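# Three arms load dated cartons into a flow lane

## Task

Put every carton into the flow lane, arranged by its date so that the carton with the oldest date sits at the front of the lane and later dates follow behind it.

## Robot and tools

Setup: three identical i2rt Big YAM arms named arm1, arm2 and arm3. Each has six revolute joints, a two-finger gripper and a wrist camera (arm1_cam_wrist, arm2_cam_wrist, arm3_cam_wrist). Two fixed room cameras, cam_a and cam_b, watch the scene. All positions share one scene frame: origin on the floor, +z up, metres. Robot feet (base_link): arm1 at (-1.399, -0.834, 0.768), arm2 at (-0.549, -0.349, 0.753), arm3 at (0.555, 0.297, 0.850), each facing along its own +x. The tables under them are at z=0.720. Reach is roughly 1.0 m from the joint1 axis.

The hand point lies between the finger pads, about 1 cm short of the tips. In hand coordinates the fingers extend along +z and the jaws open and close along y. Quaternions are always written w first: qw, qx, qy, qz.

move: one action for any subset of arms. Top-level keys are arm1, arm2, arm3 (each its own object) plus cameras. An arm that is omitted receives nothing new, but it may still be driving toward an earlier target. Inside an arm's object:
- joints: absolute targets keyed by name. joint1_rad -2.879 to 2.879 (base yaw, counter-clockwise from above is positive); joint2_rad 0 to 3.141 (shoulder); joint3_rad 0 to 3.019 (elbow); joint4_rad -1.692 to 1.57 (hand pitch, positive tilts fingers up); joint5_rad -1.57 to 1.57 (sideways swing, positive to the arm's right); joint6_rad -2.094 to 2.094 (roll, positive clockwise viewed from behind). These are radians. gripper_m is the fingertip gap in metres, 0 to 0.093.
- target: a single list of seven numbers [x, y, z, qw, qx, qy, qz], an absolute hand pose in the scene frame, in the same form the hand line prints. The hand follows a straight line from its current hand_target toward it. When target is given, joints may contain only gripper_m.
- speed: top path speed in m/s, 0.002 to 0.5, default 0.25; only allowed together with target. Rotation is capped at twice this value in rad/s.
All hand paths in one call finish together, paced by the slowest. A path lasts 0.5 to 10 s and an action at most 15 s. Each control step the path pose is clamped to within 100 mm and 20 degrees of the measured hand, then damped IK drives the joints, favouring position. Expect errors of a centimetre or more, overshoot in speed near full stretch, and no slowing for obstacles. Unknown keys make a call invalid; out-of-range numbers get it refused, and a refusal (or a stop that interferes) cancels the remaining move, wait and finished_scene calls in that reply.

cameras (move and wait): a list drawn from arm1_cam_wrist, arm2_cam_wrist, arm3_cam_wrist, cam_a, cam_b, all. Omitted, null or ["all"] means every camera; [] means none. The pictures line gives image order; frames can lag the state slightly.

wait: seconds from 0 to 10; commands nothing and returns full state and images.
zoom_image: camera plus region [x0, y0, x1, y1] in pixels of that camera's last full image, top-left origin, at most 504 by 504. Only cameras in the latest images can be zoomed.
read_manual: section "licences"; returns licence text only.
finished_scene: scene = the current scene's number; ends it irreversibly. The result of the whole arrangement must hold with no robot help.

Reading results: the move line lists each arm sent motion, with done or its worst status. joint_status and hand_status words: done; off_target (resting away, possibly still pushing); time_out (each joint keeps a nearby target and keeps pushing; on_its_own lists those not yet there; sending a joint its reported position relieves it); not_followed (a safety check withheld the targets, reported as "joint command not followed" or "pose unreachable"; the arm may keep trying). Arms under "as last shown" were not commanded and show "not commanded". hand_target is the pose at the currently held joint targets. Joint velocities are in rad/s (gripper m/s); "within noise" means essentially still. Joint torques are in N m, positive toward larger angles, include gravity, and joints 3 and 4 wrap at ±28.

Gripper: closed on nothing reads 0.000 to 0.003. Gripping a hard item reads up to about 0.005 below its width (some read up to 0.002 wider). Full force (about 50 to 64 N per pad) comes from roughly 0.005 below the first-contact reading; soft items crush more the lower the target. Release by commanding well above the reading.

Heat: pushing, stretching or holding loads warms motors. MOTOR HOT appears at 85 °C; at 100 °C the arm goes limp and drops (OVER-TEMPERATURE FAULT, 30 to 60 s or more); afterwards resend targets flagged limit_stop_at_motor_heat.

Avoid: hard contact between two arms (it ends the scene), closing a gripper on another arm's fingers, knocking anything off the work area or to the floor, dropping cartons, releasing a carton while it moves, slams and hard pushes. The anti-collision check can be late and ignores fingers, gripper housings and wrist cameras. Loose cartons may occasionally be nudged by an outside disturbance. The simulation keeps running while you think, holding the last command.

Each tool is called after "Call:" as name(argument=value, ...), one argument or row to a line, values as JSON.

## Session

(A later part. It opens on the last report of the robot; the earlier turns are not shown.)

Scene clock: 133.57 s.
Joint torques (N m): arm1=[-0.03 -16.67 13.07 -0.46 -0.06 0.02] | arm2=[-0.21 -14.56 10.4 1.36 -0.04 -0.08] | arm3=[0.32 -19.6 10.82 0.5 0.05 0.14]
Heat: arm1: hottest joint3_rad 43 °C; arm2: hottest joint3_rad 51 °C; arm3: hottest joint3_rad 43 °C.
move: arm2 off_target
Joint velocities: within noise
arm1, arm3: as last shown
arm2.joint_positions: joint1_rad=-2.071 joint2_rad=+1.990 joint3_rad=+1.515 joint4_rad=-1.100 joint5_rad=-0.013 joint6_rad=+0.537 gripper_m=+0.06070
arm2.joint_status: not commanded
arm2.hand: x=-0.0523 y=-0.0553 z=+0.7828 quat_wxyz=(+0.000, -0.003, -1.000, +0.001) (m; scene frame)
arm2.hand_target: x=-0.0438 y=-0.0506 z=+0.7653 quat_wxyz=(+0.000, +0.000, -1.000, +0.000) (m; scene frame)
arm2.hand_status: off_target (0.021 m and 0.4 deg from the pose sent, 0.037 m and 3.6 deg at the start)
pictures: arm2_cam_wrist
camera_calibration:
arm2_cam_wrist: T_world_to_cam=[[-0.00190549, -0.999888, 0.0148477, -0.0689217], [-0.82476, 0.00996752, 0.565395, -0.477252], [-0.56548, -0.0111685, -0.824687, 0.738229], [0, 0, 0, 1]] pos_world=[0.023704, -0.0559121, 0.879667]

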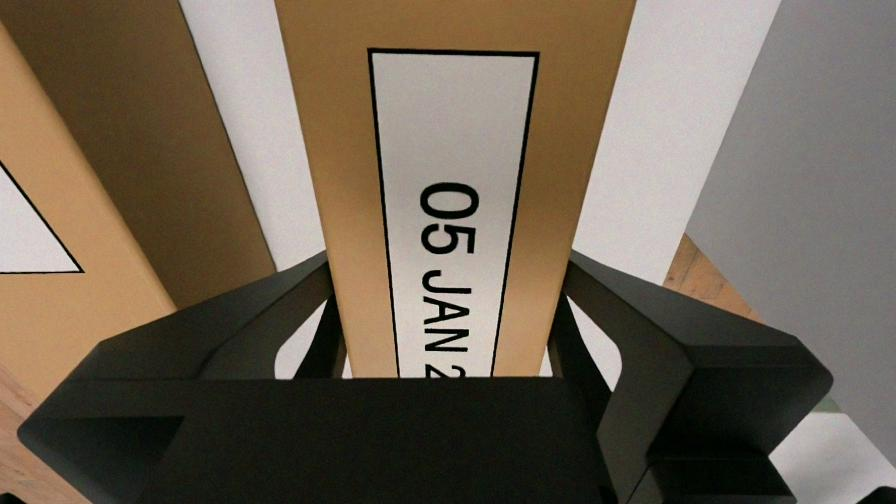

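Call:
move(
  arm2={"joints": {"gripper_m": 0.09}},
  cameras=[],
)

Call:
move(
  arm2={"target": [-0.06, -0.05, 0.92, 0.0, 0.0, 1.0, 0.0], "speed": 0.35},
  cameras=["arm2_cam_wrist"],
)

Call:
move(
  arm2={"target": [-0.22, -0.11, 0.95, 0.0, 0.0, 1.0, 0.0], "speed": 0.45},
  arm1={"joints": {"joint1_rad": 2.588, "joint2_rad": 1.985, "joint3_rad": 1.848, "joint4_rad": -1.434, "joint5_rad": 0.0, "joint6_rad": 0.0}},
  cameras=["arm1_cam_wrist"],
)

Call:
move(
  arm3={"target": [-0.078, -0.059, 0.86, 0.0, 1.0, 0.0, 0.0], "speed": 0.35},
  arm1={"target": [-0.8701, -0.5213, 0.792, 0.0, 0.265, -0.964, 0.0], "speed": 0.1},
  cameras=["arm1_cam_wrist", "arm3_cam_wrist"],
)

Scene clock: 141.50 s.
Joint torques (N m): arm1=[-0.15 -16.73 13.05 -0.5 -0.06 0.02] | arm2=[-0.21 -16.97 10.41 0.68 -0.04 -0.08] | arm3=[0.5 -19.55 10.88 0.57 0.06 0.15]
Heat: arm1: hottest joint3_rad 43 °C; arm2: hottest joint3_rad 51 °C; arm3: hottest joint3_rad 43 °C.
move: arm2 done
Joint velocities: within noise
arm1, arm3: as last shown
arm2.joint_positions: joint1_rad=-2.071 joint2_rad=+2.015 joint3_rad=+1.515 joint4_rad=-1.085 joint5_rad=-0.013 joint6_rad=+0.537 gripper_m=+0.08993
arm2.joint_status: all done
arm2.hand: x=-0.0515 y=-0.0549 z=+0.7686 quat_wxyz=(+0.005, -0.003, -1.000, +0.004) (m; scene frame)
arm2.hand_target: x=-0.0438 y=-0.0506 z=+0.7652 quat_wxyz=(+0.000, +0.000, -1.000, +0.000) (m; scene frame)
arm2.hand_status: not commanded
pictures: none
No camera images: "cameras" was empty.

Scene clock: 143.00 s.
Joint torques (N m): arm1=[-0.03 -16.73 13.07 -0.46 -0.06 0.02] | arm2=[0.5 -15.5 13.35 -0.13 -0.05 0.03] | arm3=[0.5 -19.49 10.86 0.55 0.04 0.15]
Heat: arm1: hottest joint3_rad 43 °C; arm2: hottest joint3_rad 51 °C; arm3: hottest joint3_rad 43 °C.
move: arm2 off_target
Joint velocities: within noise
arm1, arm3: as last shown
arm2.joint_positions: joint1_rad=-2.071 joint2_rad=+1.844 joint3_rad=+1.654 joint4_rad=-1.401 joint5_rad=-0.013 joint6_rad=+0.537 gripper_m=+0.08995
arm2.joint_status: not commanded
arm2.hand: x=-0.0684 y=-0.0622 z=+0.9132 quat_wxyz=(+0.007, -0.003, -1.000, +0.005) (m; scene frame)
arm2.hand_target: x=-0.0605 y=-0.0502 z=+0.9200 quat_wxyz=(+0.000, +0.000, -1.000, +0.000) (m; scene frame)
arm2.hand_status: off_target (0.016 m and 1.1 deg from the pose sent, 0.152 m and 0.7 deg at the start; pose on its path clipped on 2 of 45 steps)
pictures: arm2_cam_wrist
camera_calibration:
arm2_cam_wrist: T_world_to_cam=[[-0.000761012, -0.999738, 0.0228803, -0.0850818], [-0.816602, 0.0138278, 0.577036, -0.574016], [-0.577201, -0.0182449, -0.816398, 0.827787], [0, 0, 0, 1]] pos_world=[0.00899259, -0.0620192, 1.00898]

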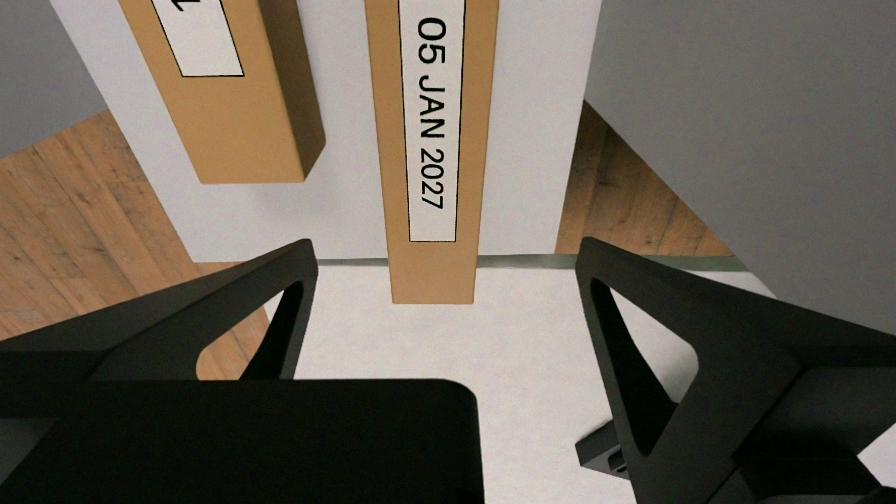

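Scene clock: 145.60 s.
Joint torques (N m): arm1=[0.56 -27.16 9.74 -0.46 0.08 0.12] | arm2=[0.38 -9.23 8.44 0.46 0.07 0.09] | arm3=[0.32 -19.43 10.88 0.57 0.05 0.14]
Heat: arm1: hottest joint3_rad 44 °C; arm2: hottest joint3_rad 51 °C; arm3: hottest joint3_rad 43 °C.
move: arm1 done; arm2 off_target
Joint velocities: within noise
arm1.joint_positions: joint1_rad=+2.595 joint2_rad=+2.041 joint3_rad=+1.830 joint4_rad=-1.420 joint5_rad=+0.000 joint6_rad=-0.009 gripper_m=+0.05969
arm1.joint_status: all done
arm1.hand: x=-0.8741 y=-0.5182 z=+0.8825 quat_wxyz=(+0.027, +0.273, -0.962, +0.006) (m; scene frame)
arm1.hand_target: x=-0.8701 y=-0.5213 z=+0.9223 quat_wxyz=(-0.002, +0.265, -0.964, -0.002) (m; scene frame)
arm1.hand_status: not commanded
arm2.joint_positions: joint1_rad=-1.994 joint2_rad=+1.409 joint3_rad=+1.246 joint4_rad=-1.383 joint5_rad=-0.016 joint6_rad=+0.605 gripper_m=+0.08995
arm2.joint_status: not commanded
arm2.hand: x=-0.2148 y=-0.1103 z=+0.9609 quat_wxyz=(-0.010, +0.001, -1.000, -0.008) (m; scene frame)
arm2.hand_target: x=-0.2201 y=-0.1102 z=+0.9501 quat_wxyz=(+0.000, +0.000, -1.000, +0.000) (m; scene frame)
arm2.hand_status: off_target (0.012 m and 1.5 deg from the pose sent, 0.163 m and 1.1 deg at the start)
arm3.joint_positions: joint1_rad=-0.057 joint2_rad=+1.715 joint3_rad=+1.320 joint4_rad=-1.177 joint5_rad=+0.001 joint6_rad=+0.774 gripper_m=+0.08009
arm3.joint_status: not commanded
arm3.hand: x=+0.2010 y=-0.0504 z=+0.9523 quat_wxyz=(+0.001, -1.000, -0.003, -0.001) (m; scene frame)
arm3.hand_target: x=+0.1994 y=-0.0547 z=+0.9494 quat_wxyz=(+0.000, -1.000, +0.000, -0.001) (m; scene frame)
arm3.hand_status: not commanded
pictures: arm1_cam_wrist
camera_calibration:
arm1_cam_wrist: T_world_to_cam=[[0.526639, -0.8496, -0.0288411, 0.0488029], [-0.621652, -0.408039, 0.66862, -1.34705], [-0.579827, -0.334192, -0.743045, 0.0992543], [0, 0, 0, 1]] pos_world=[-0.805549, -0.475017, 0.975823]

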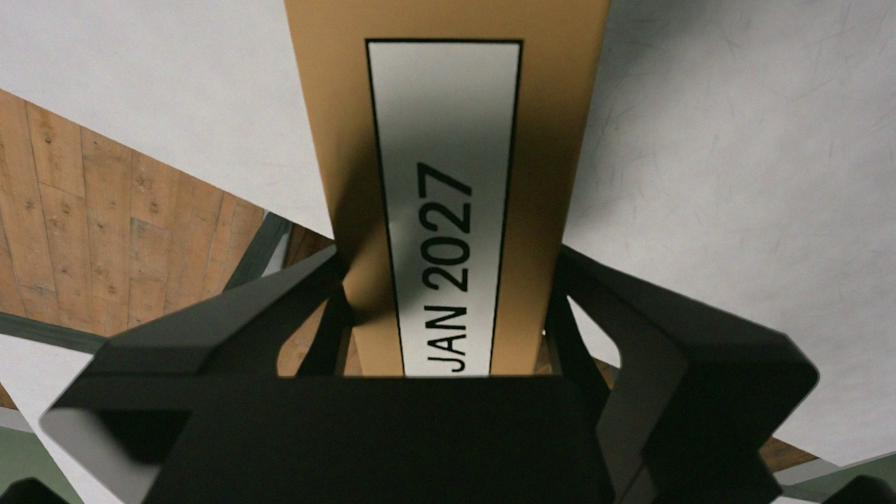

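Scene clock: 147.63 s.
Joint torques (N m): arm1=[0.32 -22.12 8.03 0.62 0.19 0.11] | arm2=[0.38 -9.35 8.46 0.44 0.07 0.09] | arm3=[0.79 -28.57 10.07 0.55 0.08 0.15]
Heat: arm1: hottest joint3_rad 44 °C; arm2: hottest joint3_rad 50 °C; arm3: hottest joint3_rad 43 °C.
move: arm1 done; arm3 not_followed
Joint velocities: within noise
arm1.joint_positions: joint1_rad=+2.595 joint2_rad=+2.084 joint3_rad=+1.655 joint4_rad=-1.160 joint5_rad=+0.001 joint6_rad=-0.008 gripper_m=+0.05969
arm1.joint_status: not commanded
arm1.hand: x=-0.8765 y=-0.5194 z=+0.7925 quat_wxyz=(+0.007, +0.272, -0.962, +0.001) (m; scene frame)
arm1.hand_target: x=-0.8701 y=-0.5214 z=+0.7920 quat_wxyz=(+0.000, +0.265, -0.964, +0.000) (m; scene frame)
arm1.hand_status: done (0.007 m and 1.2 deg from the pose sent, 0.091 m and 3.3 deg at the start)
arm2.joint_positions: joint1_rad=-1.994 joint2_rad=+1.409 joint3_rad=+1.246 joint4_rad=-1.383 joint5_rad=-0.016 joint6_rad=+0.605 gripper_m=+0.08995
arm2.joint_status: not commanded
arm2.hand: x=-0.2148 y=-0.1103 z=+0.9609 quat_wxyz=(-0.010, +0.001, -1.000, -0.008) (m; scene frame)
arm2.hand_target: x=-0.2201 y=-0.1102 z=+0.9501 quat_wxyz=(+0.000, +0.000, -1.000, +0.000) (m; scene frame)
arm2.hand_status: not commanded
arm3.joint_positions: joint1_rad=-0.263 joint2_rad=+2.120 joint3_rad=+1.778 joint4_rad=-1.206 joint5_rad=+0.001 joint6_rad=+0.589 gripper_m=+0.08009
arm3.joint_status: not commanded
arm3.on_its_own: joint1_rad is held at -0.254, not at your -0.054; joint2_rad is held at +2.116, not at your +1.727; joint3_rad is held at +1.774, not at your +1.329; joint6_rad is held at +0.595, not at your +0.782
arm3.hand: x=+0.0142 y=-0.0508 z=+0.8927 quat_wxyz=(-0.006, -1.000, +0.007, +0.009) (m; scene frame)
arm3.hand_target: x=+0.0175 y=-0.0555 z=+0.8938 quat_wxyz=(-0.007, -1.000, +0.007, +0.010) (m; scene frame)
arm3.hand_status: not_followed (0.098 m and 1.5 deg from the pose sent, 0.294 m and 0.3 deg at the start)
pictures: arm1_cam_wrist, arm3_cam_wrist
pose unreachable (arm3 arm): on one or more control steps of this call this arm could not follow its commanded pose, so it was not sent that pose on those steps. On the call's last step it was still not sent that pose. It may still have moved: this result reports where it is.
cause: moving toward the commanded pose would bring a part of the arm too close to another arm (this arm's wrist (the part past joint 4) and the arm2 arm's wrist camera, at the place that arm is still heading or pushing toward).
camera_calibration:
arm1_cam_wrist: T_world_to_cam=[[0.527242, -0.849267, -0.0275823, 0.0461673], [-0.645165, -0.421234, 0.637435, -1.29164], [-0.552972, -0.318288, -0.77001, 0.0837409], [0, 0, 0, 1]] pos_world=[-0.811356, -0.478221, 0.889092]
arm3_cam_wrist: T_world_to_cam=[[0.0305064, 0.999436, -0.014072, 0.0638242], [0.813068, -0.0166242, 0.581931, -0.530092], [0.581368, -0.0291941, -0.813117, 0.839141], [0, 0, 0, 1]] pos_world=[-0.0587961, -0.0481026, 0.991694]

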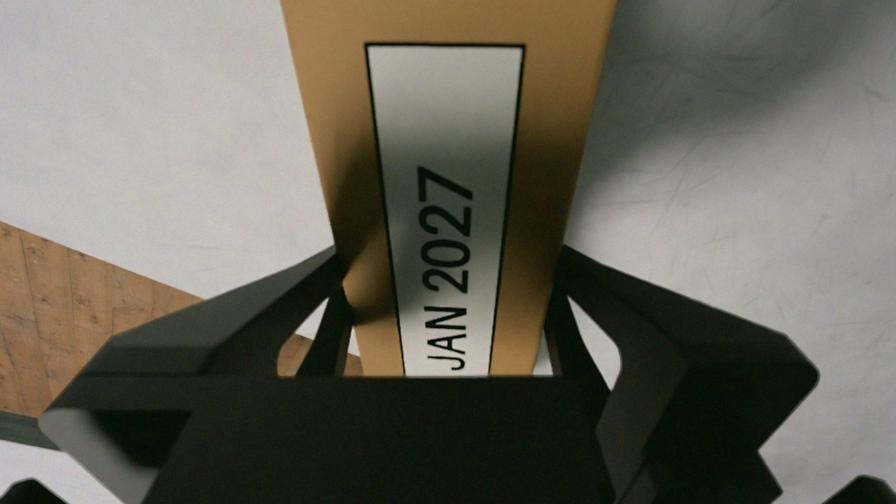

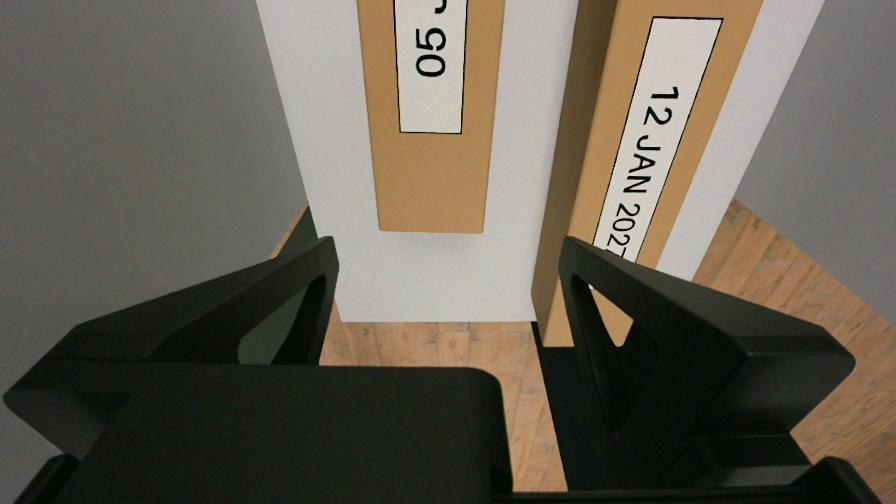

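Call:
move(
  arm1={"joints": {"gripper_m": 0.092}},
  arm2={"joints": {"joint1_rad": -0.5, "joint2_rad": 1.4, "joint3_rad": 1.15, "joint4_rad": -1.3, "joint5_rad": 0.0, "joint6_rad": -0.033}},
  cameras=["arm1_cam_wrist"],
)

Call:
move(
  arm1={"target": [-0.8701, -0.5213, 0.9, 0.0, 0.265, -0.964, 0.0], "speed": 0.25},
  arm3={"target": [-0.078, -0.059, 0.86, 0.0, 1.0, 0.0, 0.0], "speed": 0.3},
  cameras=["arm1_cam_wrist", "arm3_cam_wrist"],
)

Call:
move(
  arm1={"joints": {"joint1_rad": 1.0, "joint2_rad": 1.1, "joint3_rad": 1.6, "joint4_rad": -1.5, "joint5_rad": 0.0, "joint6_rad": 0.0}},
  arm3={"target": [-0.09, -0.059, 0.793, 0.0, 1.0, 0.0, 0.0], "speed": 0.15},
  cameras=["arm3_cam_wrist"],
)

Scene clock: 155.53 s.
Joint torques (N m): arm1=[0.44 -22.07 8.06 0.53 0.15 0.11] | arm2=[0.21 -10.29 8.27 0.47 0.01 -0.11] | arm3=[0.73 -28.75 10.07 0.53 0.09 0.13]
Heat: arm1: hottest joint3_rad 44 °C; arm2: hottest joint3_rad 50 °C; arm3: hottest joint3_rad 42 °C.
move: arm1 done; arm2 done
Joint velocities: within noise
arm1.joint_positions: joint1_rad=+2.595 joint2_rad=+2.084 joint3_rad=+1.655 joint4_rad=-1.159 joint5_rad=+0.001 joint6_rad=-0.008 gripper_m=+0.09193
arm1.joint_status: all done
arm1.hand: x=-0.8762 y=-0.5194 z=+0.7925 quat_wxyz=(+0.006, +0.272, -0.962, +0.001) (m; scene frame)
arm1.hand_target: x=-0.8701 y=-0.5213 z=+0.7921 quat_wxyz=(+0.000, +0.265, -0.964, +0.000) (m; scene frame)
arm1.hand_status: not commanded
arm2.joint_positions: joint1_rad=-0.505 joint2_rad=+1.403 joint3_rad=+1.169 joint4_rad=-1.302 joint5_rad=-0.001 joint6_rad=-0.023 gripper_m=+0.08998
arm2.joint_status: all done
arm2.hand: x=-0.7539 y=+0.0037 z=+0.9279 quat_wxyz=(-0.006, +0.872, -0.489, -0.008) (m; scene frame)
arm2.hand_target: x=-0.7523 y=-0.0022 z=+0.9222 quat_wxyz=(-0.003, +0.876, -0.482, -0.002) (m; scene frame)
arm2.hand_status: not commanded
arm3: as last shown
arm3.on_its_own: joint1_rad is held at -0.254, not at your -0.054; joint2_rad is held at +2.116, not at your +1.727; joint3_rad is held at +1.774, not at your +1.329; joint6_rad is held at +0.595, not at your +0.782
pictures: arm1_cam_wrist
camera_calibration:
arm1_cam_wrist: T_world_to_cam=[[0.527004, -0.84944, -0.0267933, 0.0450877], [-0.646184, -0.42098, 0.636571, -1.29151], [-0.552008, -0.318162, -0.770753, 0.0854296], [0, 0, 0, 1]] pos_world=[-0.811156, -0.47822, 0.88919]

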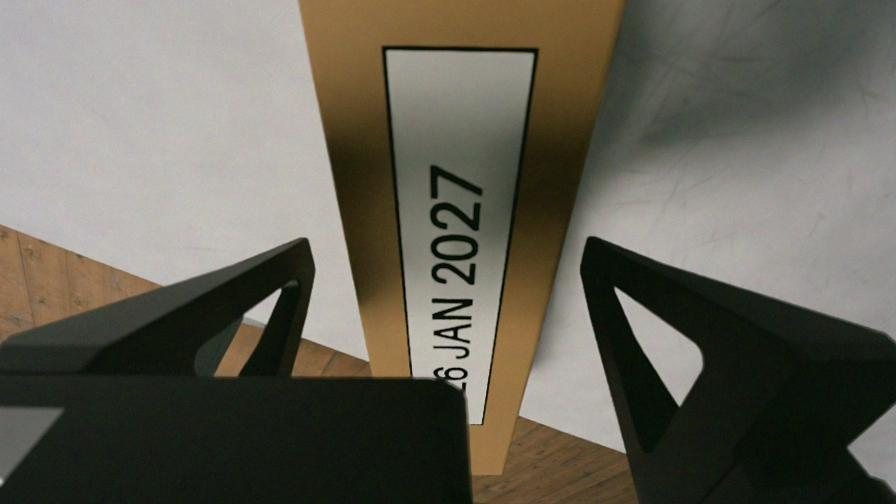

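Scene clock: 157.10 s.
Joint torques (N m): arm1=[0.38 -21.25 11.96 -0.28 0.13 0.12] | arm2=[0.32 -10.29 8.28 0.47 0.01 -0.11] | arm3=[0.26 -29.45 14.71 0.05 0.07 -0.03]
Heat: arm1: hottest joint3_rad 44 °C; arm2: hottest joint3_rad 50 °C; arm3: hottest joint3_rad 42 °C.
move: arm1 off_target; arm3 off_target
Joint velocities: within noise
arm1.joint_positions: joint1_rad=+2.595 joint2_rad=+1.989 joint3_rad=+1.760 joint4_rad=-1.375 joint5_rad=+0.001 joint6_rad=-0.008 gripper_m=+0.09193
arm1.joint_status: not commanded
arm1.hand: x=-0.8836 y=-0.5242 z=+0.8873 quat_wxyz=(+0.014, +0.272, -0.962, +0.003) (m; scene frame)
arm1.hand_target: x=-0.8707 y=-0.5217 z=+0.9002 quat_wxyz=(+0.000, +0.265, -0.964, +0.000) (m; scene frame)
arm1.hand_status: off_target (0.019 m and 1.8 deg from the pose sent, 0.108 m and 1.2 deg at the start)
arm2: as last shown
arm3.joint_positions: joint1_rad=-0.325 joint2_rad=+2.382 joint3_rad=+2.178 joint4_rad=-1.363 joint5_rad=+0.001 joint6_rad=+0.523 gripper_m=+0.08009
arm3.joint_status: not commanded
arm3.hand: x=-0.0719 y=-0.0534 z=+0.8670 quat_wxyz=(+0.000, -1.000, +0.006, +0.001) (m; scene frame)
arm3.hand_target: x=-0.0776 y=-0.0587 z=+0.8600 quat_wxyz=(+0.000, -1.000, +0.000, +0.001) (m; scene frame)
arm3.hand_status: off_target (0.011 m and 0.7 deg from the pose sent, 0.098 m and 1.5 deg at the start)
pictures: arm1_cam_wrist, arm3_cam_wrist
camera_calibration:
arm1_cam_wrist: T_world_to_cam=[[0.526639, -0.84966, -0.0270069, 0.0471886], [-0.637756, -0.415903, 0.6483, -1.35908], [-0.562067, -0.324196, -0.760906, 0.132122], [0, 0, 0, 1]] pos_world=[-0.817354, -0.482319, 0.982901]
arm3_cam_wrist: T_world_to_cam=[[0.0271638, 0.999627, -0.00283259, 0.0586927], [0.803589, -0.0201511, 0.594843, -0.45724], [0.594564, -0.0184345, -0.803837, 0.861708], [0, 0, 0, 1]] pos_world=[-0.146502, -0.0519996, 0.964825]

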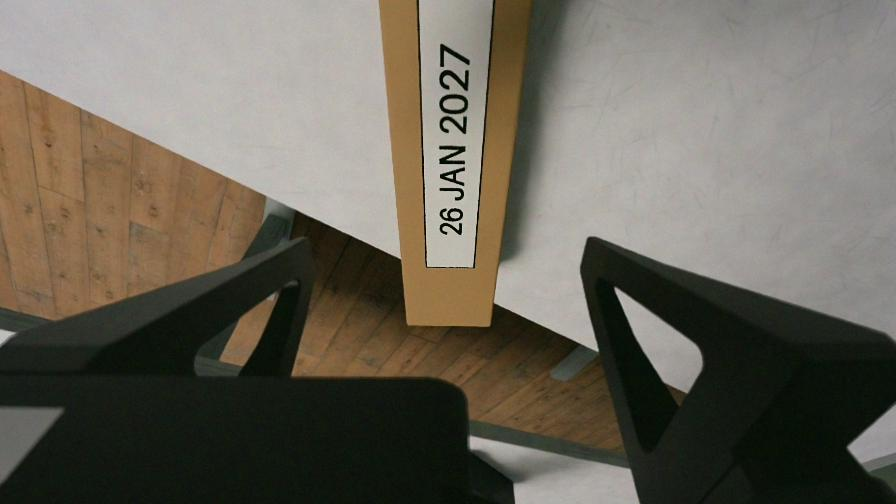

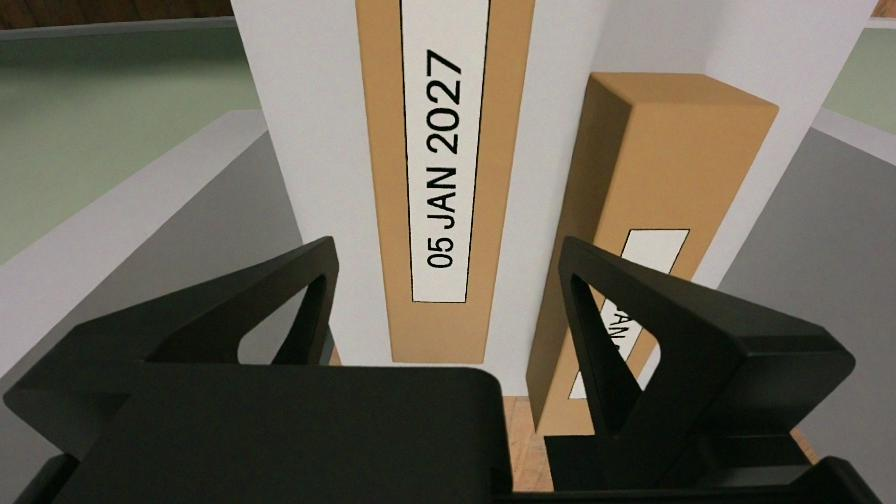

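Scene clock: 159.00 s.
Joint torques (N m): arm1=[-0.44 -8.47 9.43 0.66 -0.02 0.1] | arm2=[0.26 -10.23 8.27 0.49 0.01 -0.12] | arm3=[-0.44 -30.68 14.28 0.53 0.07 -0.02]
Heat: arm1: hottest joint3_rad 44 °C; arm2: hottest joint3_rad 50 °C; arm3: hottest joint3_rad 42 °C.
move: arm1 done; arm3 off_target
Joint velocities: within noise
arm1.joint_positions: joint1_rad=+1.015 joint2_rad=+1.106 joint3_rad=+1.593 joint4_rad=-1.491 joint5_rad=+0.002 joint6_rad=-0.006 gripper_m=+0.09196
arm1.joint_status: all done
arm1.hand: x=-1.2057 y=-1.1661 z=+1.2368 quat_wxyz=(-0.242, -0.474, -0.835, +0.137) (m; scene frame)
arm1.hand_target: x=-1.2123 y=-1.1656 z=+1.2412 quat_wxyz=(-0.243, -0.483, -0.830, +0.139) (m; scene frame)
arm1.hand_status: not commanded
arm2: as last shown
arm3.joint_positions: joint1_rad=-0.325 joint2_rad=+2.490 joint3_rad=+2.192 joint4_rad=-1.290 joint5_rad=+0.001 joint6_rad=+0.515 gripper_m=+0.08009
arm3.joint_status: not commanded
arm3.hand: x=-0.0778 y=-0.0568 z=+0.7967 quat_wxyz=(+0.005, -1.000, +0.001, -0.008) (m; scene frame)
arm3.hand_target: x=-0.0896 y=-0.0586 z=+0.7932 quat_wxyz=(+0.000, -1.000, +0.000, +0.000) (m; scene frame)
arm3.hand_status: off_target (0.013 m and 1.1 deg from the pose sent, 0.076 m and 0.6 deg at the start)
pictures: arm3_cam_wrist
camera_calibration:
arm3_cam_wrist: T_world_to_cam=[[0.0187536, 0.999797, 0.00742632, 0.0532352], [0.793127, -0.0193987, 0.608747, -0.422583], [0.608767, -0.00552621, -0.79333, 0.802071], [0, 0, 0, 1]] pos_world=[-0.154111, -0.0569895, 0.893158]

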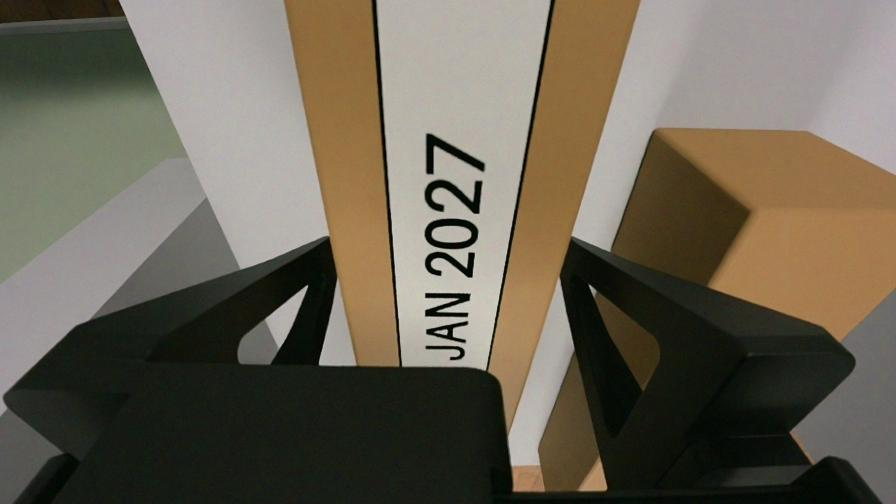

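Call:
move(
  arm3={"joints": {"gripper_m": 0.045}},
  cameras=["arm3_cam_wrist"],
)

Call:
move(
  arm3={"target": [-0.08, -0.06, 0.94, 0.0, 1.0, 0.0, 0.0], "speed": 0.3},
  arm2={"joints": {"joint1_rad": 1.05, "joint2_rad": 1.472, "joint3_rad": 1.093, "joint4_rad": -1.192, "joint5_rad": 0.0, "joint6_rad": -0.033, "gripper_m": 0.09}},
  cameras=["arm3_cam_wrist"],
)

Call:
move(
  arm3={"target": [0.22, -0.045, 0.96, 0.0, 1.0, 0.0, 0.0], "speed": 0.45},
  arm2={"target": [-0.896, -0.555, 0.81, 0.0, 0.963, 0.269, 0.0], "speed": 0.2},
  cameras=["arm2_cam_wrist", "arm3_cam_wrist"],
)

Call:
move(
  arm3={"joints": {"joint1_rad": 0.65, "joint2_rad": 2.128, "joint3_rad": 1.889, "joint4_rad": -1.332, "joint5_rad": 0.0, "joint6_rad": 1.486}},
  cameras=["arm3_cam_wrist"],
)

Scene clock: 168.60 s.
Joint torques (N m): arm1=[-0.5 -8.12 9.46 0.68 -0.01 0.1] | arm2=[0.26 -10.29 8.28 0.47 0.01 -0.11] | arm3=[-0.38 -30.8 14.31 0.5 0.13 -0.03]
Heat: arm1: hottest joint3_rad 45 °C; arm2: hottest joint3_rad 50 °C; arm3: hottest joint3_rad 44 °C.
move: arm3 off_target
Joint velocities: within noise
arm1, arm2: as last shown
arm3.joint_positions: joint1_rad=-0.325 joint2_rad=+2.490 joint3_rad=+2.192 joint4_rad=-1.290 joint5_rad=+0.000 joint6_rad=+0.514 gripper_m=+0.05836
arm3.joint_status: gripper_m off_target (ended at +0.05839, target +0.04500)
arm3.hand: x=-0.0777 y=-0.0570 z=+0.7967 quat_wxyz=(+0.004, -1.000, +0.001, -0.009) (m; scene frame)
arm3.hand_target: x=-0.0895 y=-0.0586 z=+0.7931 quat_wxyz=(+0.000, -1.000, +0.000, +0.000) (m; scene frame)
arm3.hand_status: not commanded
pictures: arm3_cam_wrist
camera_calibration:
arm3_cam_wrist: T_world_to_cam=[[0.018409, 0.999812, 0.00605978, 0.0545026], [0.792692, -0.0182886, 0.609348, -0.423125], [0.609344, -0.00641394, -0.79288, 0.801708], [0, 0, 0, 1]] pos_world=[-0.154111, -0.0570886, 0.893158]

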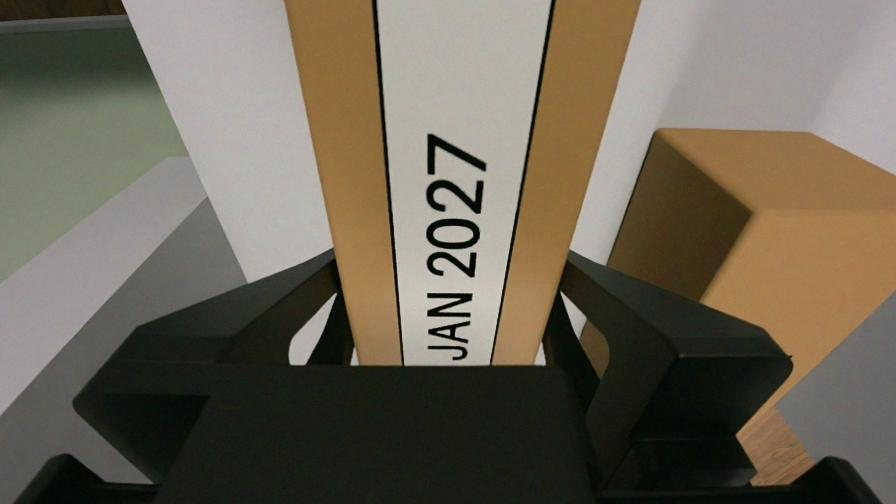

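Scene clock: 170.50 s.
Joint torques (N m): arm1=[-0.44 -8.18 9.47 0.66 -0.01 0.11] | arm2=[0.32 -10.46 8.1 0.43 -0.01 -0.11] | arm3=[0.32 -33.73 17.32 -0.12 0.08 0.06]
Heat: arm1: hottest joint3_rad 45 °C; arm2: hottest joint3_rad 50 °C; arm3: hottest joint3_rad 44 °C.
move: arm2 done; arm3 off_target
Joint velocities: within noise
arm1: as last shown
arm2.joint_positions: joint1_rad=+1.046 joint2_rad=+1.471 joint3_rad=+1.109 joint4_rad=-1.194 joint5_rad=-0.001 joint6_rad=-0.024 gripper_m=+0.08999
arm2.joint_status: all done
arm2.hand: x=-0.9108 y=-0.5476 z=+0.8852 quat_wxyz=(+0.009, +0.965, +0.262, -0.004) (m; scene frame)
arm2.hand_target: x=-0.9049 y=-0.5461 z=+0.8789 quat_wxyz=(+0.007, +0.963, +0.269, +0.003) (m; scene frame)
arm2.hand_status: not commanded
arm3.joint_positions: joint1_rad=-0.325 joint2_rad=+2.394 joint3_rad=+2.300 joint4_rad=-1.545 joint5_rad=+0.001 joint6_rad=+0.514 gripper_m=+0.05836
arm3.joint_status: not commanded
arm3.hand: x=-0.0643 y=-0.0492 z=+0.9057 quat_wxyz=(+0.017, -0.999, +0.001, -0.030) (m; scene frame)
arm3.hand_target: x=-0.0780 y=-0.0588 z=+0.9403 quat_wxyz=(+0.000, -1.000, +0.000, +0.001) (m; scene frame)
arm3.hand_status: off_target (0.039 m and 4.0 deg from the pose sent, 0.143 m and 1.1 deg at the start; pose on its path clipped on 9 of 57 steps)
pictures: arm3_cam_wrist
camera_calibration:
arm3_cam_wrist: T_world_to_cam=[[0.0171032, 0.99932, 0.0326746, 0.0215074], [0.765298, -0.0341146, 0.642772, -0.532826], [0.643449, 0.0140123, -0.765361, 0.85823], [0, 0, 0, 1]] pos_world=[-0.144825, -0.0516957, 0.998638]

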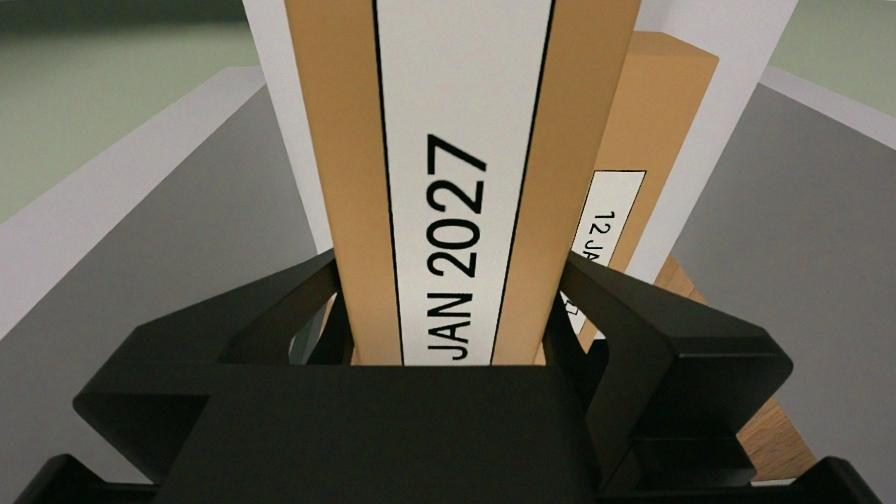

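Scene clock: 172.27 s.
Joint torques (N m): arm1=[-0.44 -8.18 9.46 0.64 -0.02 0.1] | arm2=[0.79 -9.47 7.39 0.81 0.05 0.1] | arm3=[0.21 -21.71 11.02 0.58 0.18 0.15]
Heat: arm1: hottest joint3_rad 45 °C; arm2: hottest joint3_rad 50 °C; arm3: hottest joint3_rad 44 °C.
move: arm2 off_target; arm3 off_target
Joint velocities: within noise
arm1: as last shown
arm2.joint_positions: joint1_rad=+1.073 joint2_rad=+1.535 joint3_rad=+0.994 joint4_rad=-1.007 joint5_rad=+0.013 joint6_rad=-0.012 gripper_m=+0.08999
arm2.joint_status: not commanded
arm2.hand: x=-0.9027 y=-0.5541 z=+0.8210 quat_wxyz=(+0.003, +0.963, +0.269, -0.010) (m; scene frame)
arm2.hand_target: x=-0.8959 y=-0.5547 z=+0.8102 quat_wxyz=(+0.000, +0.963, +0.269, +0.000) (m; scene frame)
arm2.hand_status: off_target (0.013 m and 1.2 deg from the pose sent, 0.077 m and 1.4 deg at the start)
arm3.joint_positions: joint1_rad=-0.037 joint2_rad=+1.685 joint3_rad=+1.263 joint4_rad=-1.189 joint5_rad=-0.002 joint6_rad=+0.789 gripper_m=+0.05836
arm3.joint_status: not commanded
arm3.hand: x=+0.2259 y=-0.0399 z=+0.9461 quat_wxyz=(+0.014, -1.000, -0.005, -0.016) (m; scene frame)
arm3.hand_target: x=+0.2201 y=-0.0448 z=+0.9600 quat_wxyz=(+0.000, -1.000, +0.000, +0.000) (m; scene frame)
arm3.hand_status: off_target (0.016 m and 2.5 deg from the pose sent, 0.289 m and 4.0 deg at the start; pose on its path clipped on 9 of 53 steps)
pictures: arm2_cam_wrist, arm3_cam_wrist
camera_calibration:
arm2_cam_wrist: T_world_to_cam=[[-0.522777, 0.852388, 0.0117883, -0.0112643], [0.716087, 0.431596, 0.548584, 0.443137], [0.462518, 0.295228, -0.836013, 1.39031], [0, 0, 0, 1]] pos_world=[-0.96626, -0.592115, 0.919356]
arm3_cam_wrist: T_world_to_cam=[[0.00544084, 0.999645, 0.0260763, 0.0148986], [0.783901, -0.020454, 0.620548, -0.763189], [0.620862, 0.017065, -0.783734, 0.724971], [0, 0, 0, 1]] pos_world=[0.148077, -0.0428752, 1.04139]

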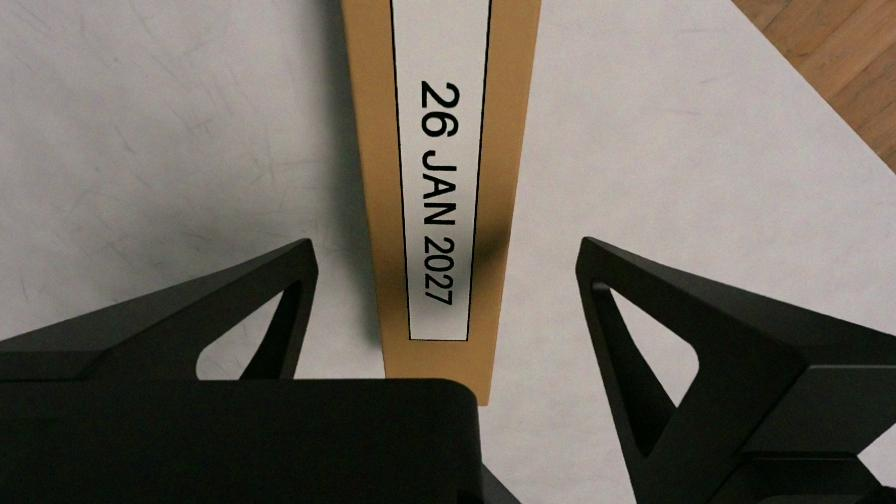

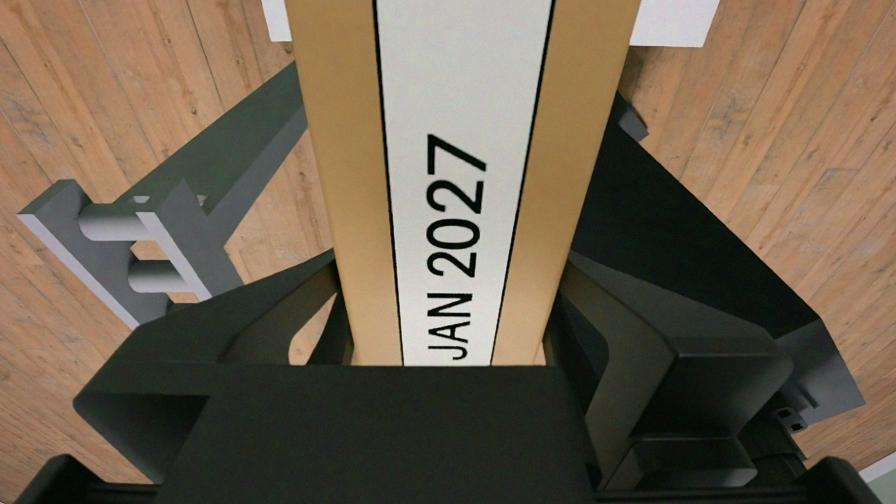

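Scene clock: 174.27 s.
Joint torques (N m): arm1=[-0.44 -8.23 9.47 0.66 -0.01 0.1] | arm2=[0.73 -9.52 7.39 0.81 0.05 0.09] | arm3=[0.67 -30.74 15.17 -0.24 0.14 0.17]
Heat: arm1: hottest joint3_rad 45 °C; arm2: hottest joint3_rad 50 °C; arm3: hottest joint3_rad 44 °C.
move: arm3 done
Joint velocities: within noise
arm1, arm2: as last shown
arm3.joint_positions: joint1_rad=+0.644 joint2_rad=+2.151 joint3_rad=+1.835 joint4_rad=-1.321 joint5_rad=+0.000 joint6_rad=+1.477 gripper_m=+0.05836
arm3.joint_status: all done
arm3.hand: x=+0.4969 y=-0.3330 z=+0.8956 quat_wxyz=(+0.033, -0.999, -0.002, -0.004) (m; scene frame)
arm3.hand_target: x=+0.4990 y=-0.3510 z=+0.9296 quat_wxyz=(+0.000, -1.000, +0.000, -0.001) (m; scene frame)
arm3.hand_status: not commanded
pictures: arm3_cam_wrist
camera_calibration:
arm3_cam_wrist: T_world_to_cam=[[0.0119767, 0.997905, 0.0635835, 0.270231], [0.798353, -0.0478302, 0.600287, -0.948407], [0.602071, 0.0435726, -0.797253, 0.552328], [0, 0, 0, 1]] pos_world=[0.421387, -0.339094, 0.99248]

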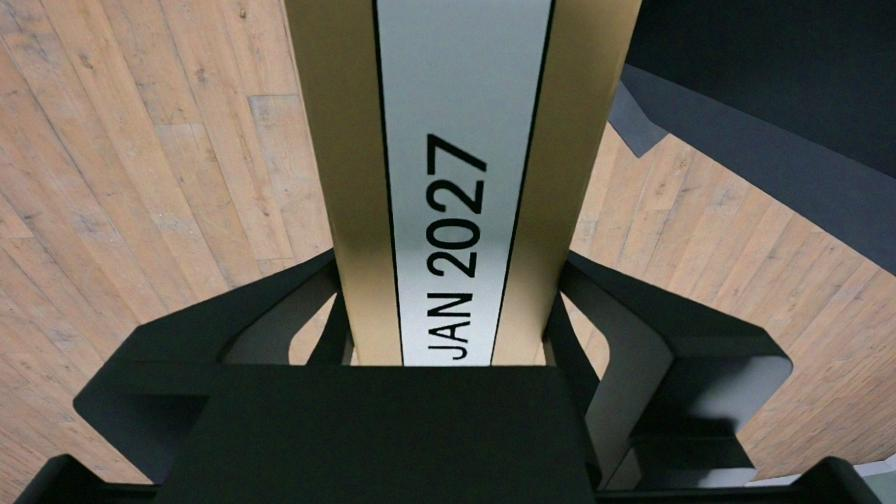

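Call:
move(
  arm3={"target": [0.5, -0.338, 0.842, 0.0, 1.0, 0.0, 0.0], "speed": 0.15},
  arm2={"target": [-0.896, -0.555, 0.752, 0.0, 0.963, 0.269, 0.0], "speed": 0.15},
  cameras=["arm3_cam_wrist", "arm2_cam_wrist"],
)

Call:
move(
  arm2={"joints": {"gripper_m": 0.045}},
  cameras=["arm3_cam_wrist"],
)

Scene clock: 179.27 s.
Joint torques (N m): arm1=[-0.44 -8.18 9.46 0.68 -0.01 0.1] | arm2=[0.62 -9.99 6.57 0.83 0.05 0.07] | arm3=[0.67 -29.04 10.88 0.54 0.2 0.16]
Heat: arm1: hottest joint3_rad 45 °C; arm2: hottest joint3_rad 49 °C; arm3: hottest joint3_rad 44 °C.
move: arm2 off_target; arm3 off_target
Joint velocities: within noise
arm1: as last shown
arm2.joint_positions: joint1_rad=+1.073 joint2_rad=+1.636 joint3_rad=+0.930 joint4_rad=-0.843 joint5_rad=+0.013 joint6_rad=-0.012 gripper_m=+0.08999
arm2.joint_status: not commanded
arm2.hand: x=-0.9031 y=-0.5554 z=+0.7624 quat_wxyz=(+0.003, +0.963, +0.269, -0.009) (m; scene frame)
arm2.hand_target: x=-0.8959 y=-0.5547 z=+0.7523 quat_wxyz=(+0.000, +0.963, +0.269, +0.000) (m; scene frame)
arm2.hand_status: off_target (0.013 m and 1.1 deg from the pose sent, 0.069 m and 1.2 deg at the start)
arm3.joint_positions: joint1_rad=+0.644 joint2_rad=+2.185 joint3_rad=+1.714 joint4_rad=-1.131 joint5_rad=+0.000 joint6_rad=+1.477 gripper_m=+0.05836
arm3.joint_status: not commanded
arm3.hand: x=+0.4975 y=-0.3281 z=+0.8316 quat_wxyz=(+0.016, -1.000, -0.002, -0.002) (m; scene frame)
arm3.hand_target: x=+0.5000 y=-0.3377 z=+0.8421 quat_wxyz=(+0.000, -1.000, +0.000, +0.000) (m; scene frame)
arm3.hand_status: off_target (0.015 m and 1.8 deg from the pose sent, 0.054 m and 3.8 deg at the start)
pictures: arm2_cam_wrist, arm3_cam_wrist
camera_calibration:
arm2_cam_wrist: T_world_to_cam=[[-0.522464, 0.852579, 0.0118091, -0.00938115], [0.715879, 0.431086, 0.549256, 0.475191], [0.463193, 0.295421, -0.835571, 1.34237], [0, 0, 0, 1]] pos_world=[-0.966859, -0.593415, 0.860756]
arm3_cam_wrist: T_world_to_cam=[[0.0125731, 0.999511, 0.028641, 0.298812], [0.800281, -0.0272315, 0.599007, -0.903269], [0.599494, 0.0153894, -0.800231, 0.495291], [0, 0, 0, 1]] pos_world=[0.422188, -0.330885, 0.928853]

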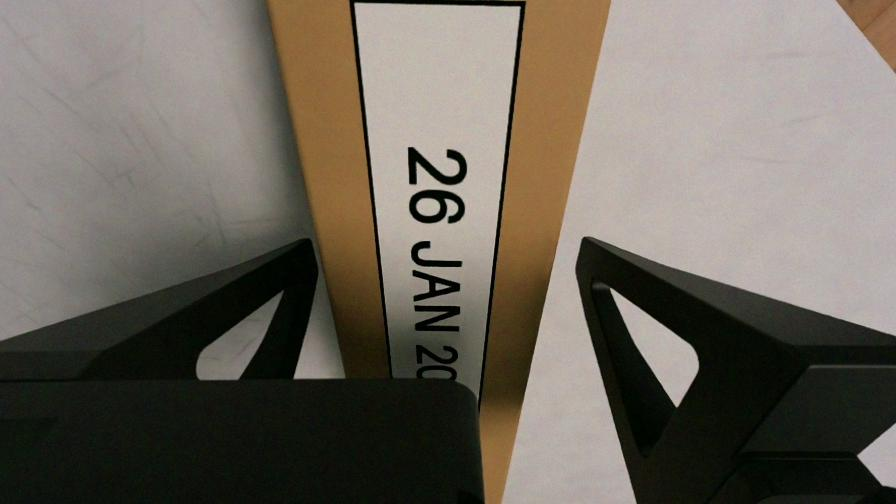

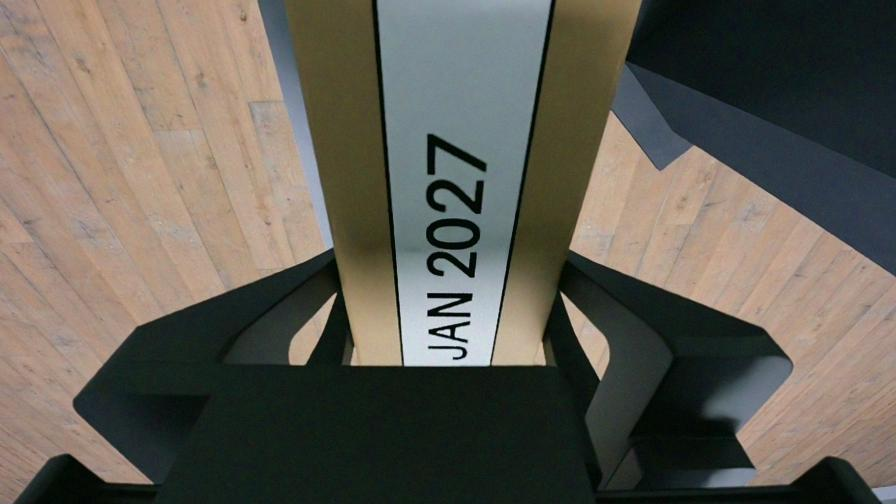

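Scene clock: 179.87 s.
Joint torques (N m): arm1=[-0.44 -8.18 9.47 0.66 -0.01 0.1] | arm2=[0.56 -10.05 6.58 0.8 0.08 0.06] | arm3=[0.62 -29.04 10.93 0.51 0.17 0.16]
Heat: arm1: hottest joint3_rad 45 °C; arm2: hottest joint3_rad 49 °C; arm3: hottest joint3_rad 44 °C.
move: arm2 off_target
Joint velocities: within noise
arm1, arm3: as last shown
arm2.joint_positions: joint1_rad=+1.075 joint2_rad=+1.636 joint3_rad=+0.930 joint4_rad=-0.842 joint5_rad=+0.012 joint6_rad=-0.010 gripper_m=+0.06070
arm2.joint_status: gripper_m off_target (ended at +0.06072, target +0.04500)
arm2.hand: x=-0.9030 y=-0.5560 z=+0.7624 quat_wxyz=(+0.004, +0.963, +0.269, -0.009) (m; scene frame)
arm2.hand_target: x=-0.8959 y=-0.5549 z=+0.7523 quat_wxyz=(+0.000, +0.963, +0.269, +0.000) (m; scene frame)
arm2.hand_status: not commanded
pictures: arm3_cam_wrist
camera_calibration:
arm3_cam_wrist: T_world_to_cam=[[0.0125731, 0.999511, 0.028641, 0.298812], [0.800281, -0.0272315, 0.599007, -0.903269], [0.599494, 0.0153894, -0.800231, 0.495291], [0, 0, 0, 1]] pos_world=[0.422188, -0.330885, 0.928853]

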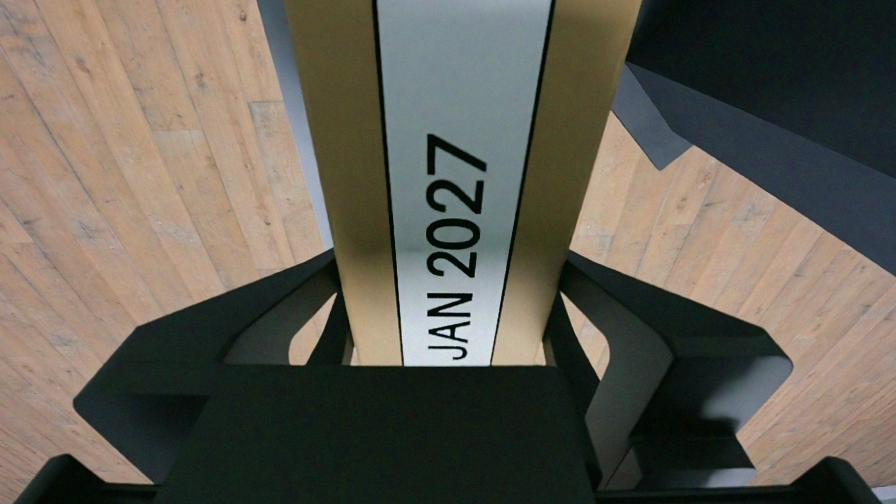

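Call:
move(
  arm3={"target": [0.5, -0.35, 0.838, 0.0, 1.0, 0.0, 0.0], "speed": 0.1},
  arm2={"target": [-0.885, -0.545, 0.935, 0.0, 0.963, 0.269, 0.0], "speed": 0.3},
  cameras=["arm3_cam_wrist", "arm2_cam_wrist"],
)

Call:
zoom_image(
  camera="arm3_cam_wrist",
  region=[220, 0, 700, 280],
)

Call:
move(
  arm2={"joints": {"joint1_rad": -1.945, "joint2_rad": 1.58, "joint3_rad": 1.33, "joint4_rad": -1.386, "joint5_rad": 0.0, "joint6_rad": 0.657}},
  cameras=["cam_b"],
)

Call:
zoom_image(
  camera="cam_b",
  region=[470, 150, 620, 270],
)

Scene clock: 192.23 s.
Joint torques (N m): arm1=[-0.44 -8.23 9.44 0.66 -0.01 0.1] | arm2=[0.5 -9.11 15.16 -0.31 0.04 0.05] | arm3=[0.67 -28.34 14.83 -0.03 0.17 0.16]
Heat: arm1: hottest joint3_rad 45 °C; arm2: hottest joint3_rad 49 °C; arm3: hottest joint3_rad 45 °C.
move: arm2 off_target; arm3 off_target
Joint velocities: within noise
arm1: as last shown
arm2.joint_positions: joint1_rad=+1.075 joint2_rad=+1.373 joint3_rad=+1.071 joint4_rad=-1.328 joint5_rad=+0.013 joint6_rad=-0.010 gripper_m=+0.06070
arm2.joint_status: not commanded
arm2.hand: x=-0.8646 y=-0.5306 z=+0.9084 quat_wxyz=(-0.007, +0.963, +0.270, +0.030) (m; scene frame)
arm2.hand_target: x=-0.8834 y=-0.5441 z=+0.9351 quat_wxyz=(+0.000, +0.963, +0.269, +0.000) (m; scene frame)
arm2.hand_status: off_target (0.036 m and 3.5 deg from the pose sent, 0.174 m and 1.2 deg at the start)
arm3.joint_positions: joint1_rad=+0.644 joint2_rad=+2.208 joint3_rad=+1.714 joint4_rad=-1.131 joint5_rad=+0.000 joint6_rad=+1.479 gripper_m=+0.05836
arm3.joint_status: not commanded
arm3.hand: x=+0.4978 y=-0.3249 z=+0.8180 quat_wxyz=(+0.027, -1.000, -0.001, -0.003) (m; scene frame)
arm3.hand_target: x=+0.5001 y=-0.3485 z=+0.8386 quat_wxyz=(+0.000, -1.000, +0.000, +0.000) (m; scene frame)
arm3.hand_status: off_target (0.032 m and 3.1 deg from the pose sent, 0.023 m and 1.8 deg at the start)
pictures: arm2_cam_wrist, arm3_cam_wrist
camera_calibration:
arm2_cam_wrist: T_world_to_cam=[[-0.523936, 0.851697, 0.0101042, -0.0121865], [0.674687, 0.407746, 0.615257, 0.248773], [0.519892, 0.329172, -0.788262, 1.46313], [0, 0, 0, 1]] pos_world=[-0.934902, -0.572681, 1.0004]
arm3_cam_wrist: T_world_to_cam=[[0.0139529, 0.998617, 0.0506902, 0.276959], [0.799073, -0.0416106, 0.599792, -0.90009], [0.601072, 0.0321363, -0.798548, 0.487437], [0, 0, 0, 1]] pos_world=[0.422389, -0.329693, 0.91507]

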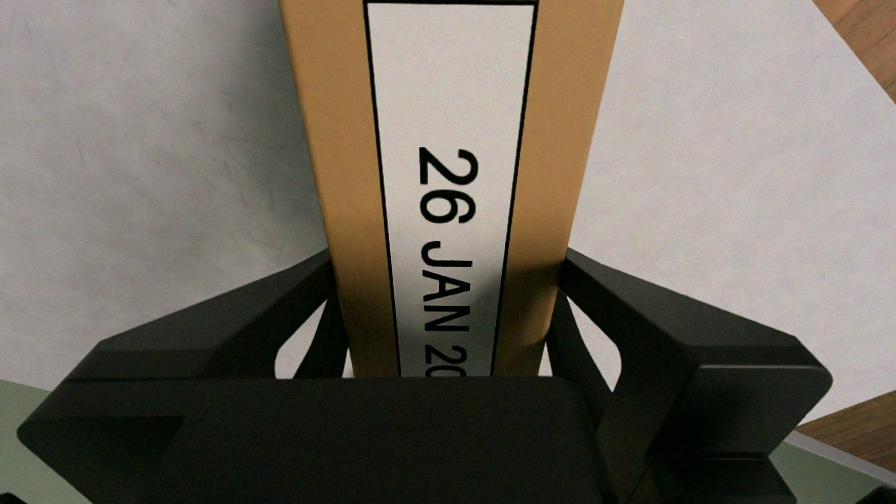

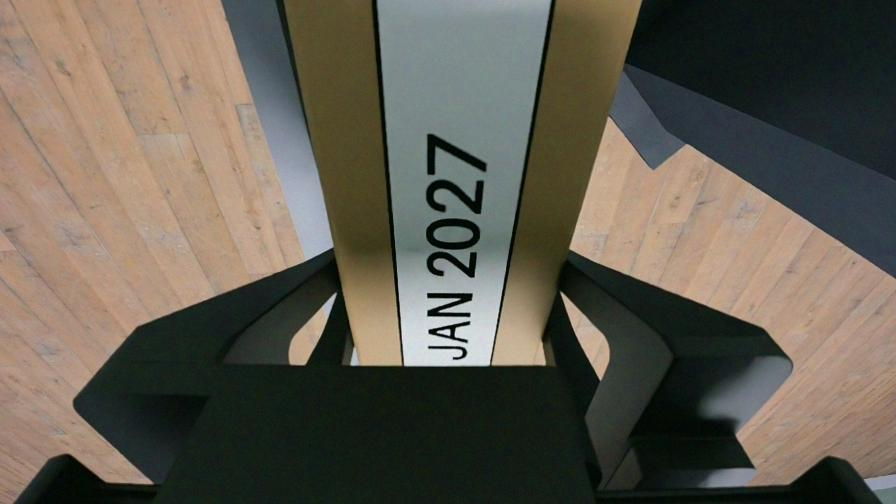

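Scaled by 1.050 from the camera's 896x504 image, which has a finer 1280x720 frame.

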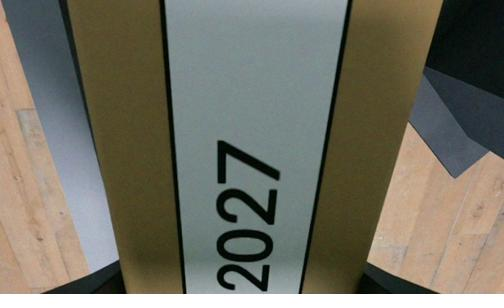

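Scene clock: 194.77 s.
Joint torques (N m): arm1=[-0.44 -8.18 9.47 0.66 -0.01 0.1] | arm2=[0.03 -14.39 12.15 -0.47 -0.02 0.08] | arm3=[0.73 -28.69 14.76 -0.01 0.17 0.16]
Heat: arm1: hottest joint3_rad 45 °C; arm2: hottest joint3_rad 49 °C; arm3: hottest joint3_rad 45 °C.
move: arm2 done
Joint velocities: within noise
arm1.joint_positions: joint1_rad=+1.015 joint2_rad=+1.106 joint3_rad=+1.593 joint4_rad=-1.491 joint5_rad=+0.002 joint6_rad=-0.006 gripper_m=+0.09196
arm1.joint_status: not commanded
arm1.hand: x=-1.2057 y=-1.1661 z=+1.2368 quat_wxyz=(-0.242, -0.474, -0.835, +0.137) (m; scene frame)
arm1.hand_target: x=-1.2123 y=-1.1656 z=+1.2412 quat_wxyz=(-0.243, -0.483, -0.830, +0.139) (m; scene frame)
arm1.hand_status: not commanded
arm2.joint_positions: joint1_rad=-1.949 joint2_rad=+1.600 joint3_rad=+1.293 joint4_rad=-1.374 joint5_rad=+0.001 joint6_rad=+0.648 gripper_m=+0.06067
arm2.joint_status: all done
arm2.hand: x=-0.2020 y=-0.0818 z=+0.9007 quat_wxyz=(+0.039, +0.003, -0.998, +0.040) (m; scene frame)
arm2.hand_target: x=-0.1958 y=-0.0744 z=+0.9219 quat_wxyz=(+0.021, +0.000, -0.999, +0.026) (m; scene frame)
arm2.hand_status: not commanded
arm3: as last shown
pictures: cam_b

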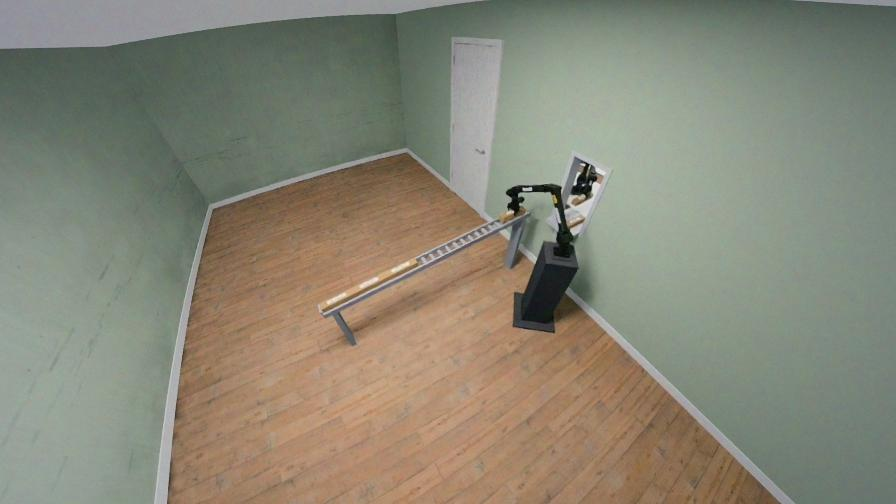

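Scaled by 3.360 from the camera's 896x504 image, which has a finer 1280x720 frame.

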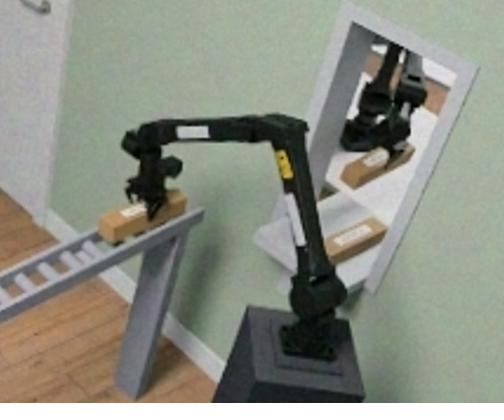

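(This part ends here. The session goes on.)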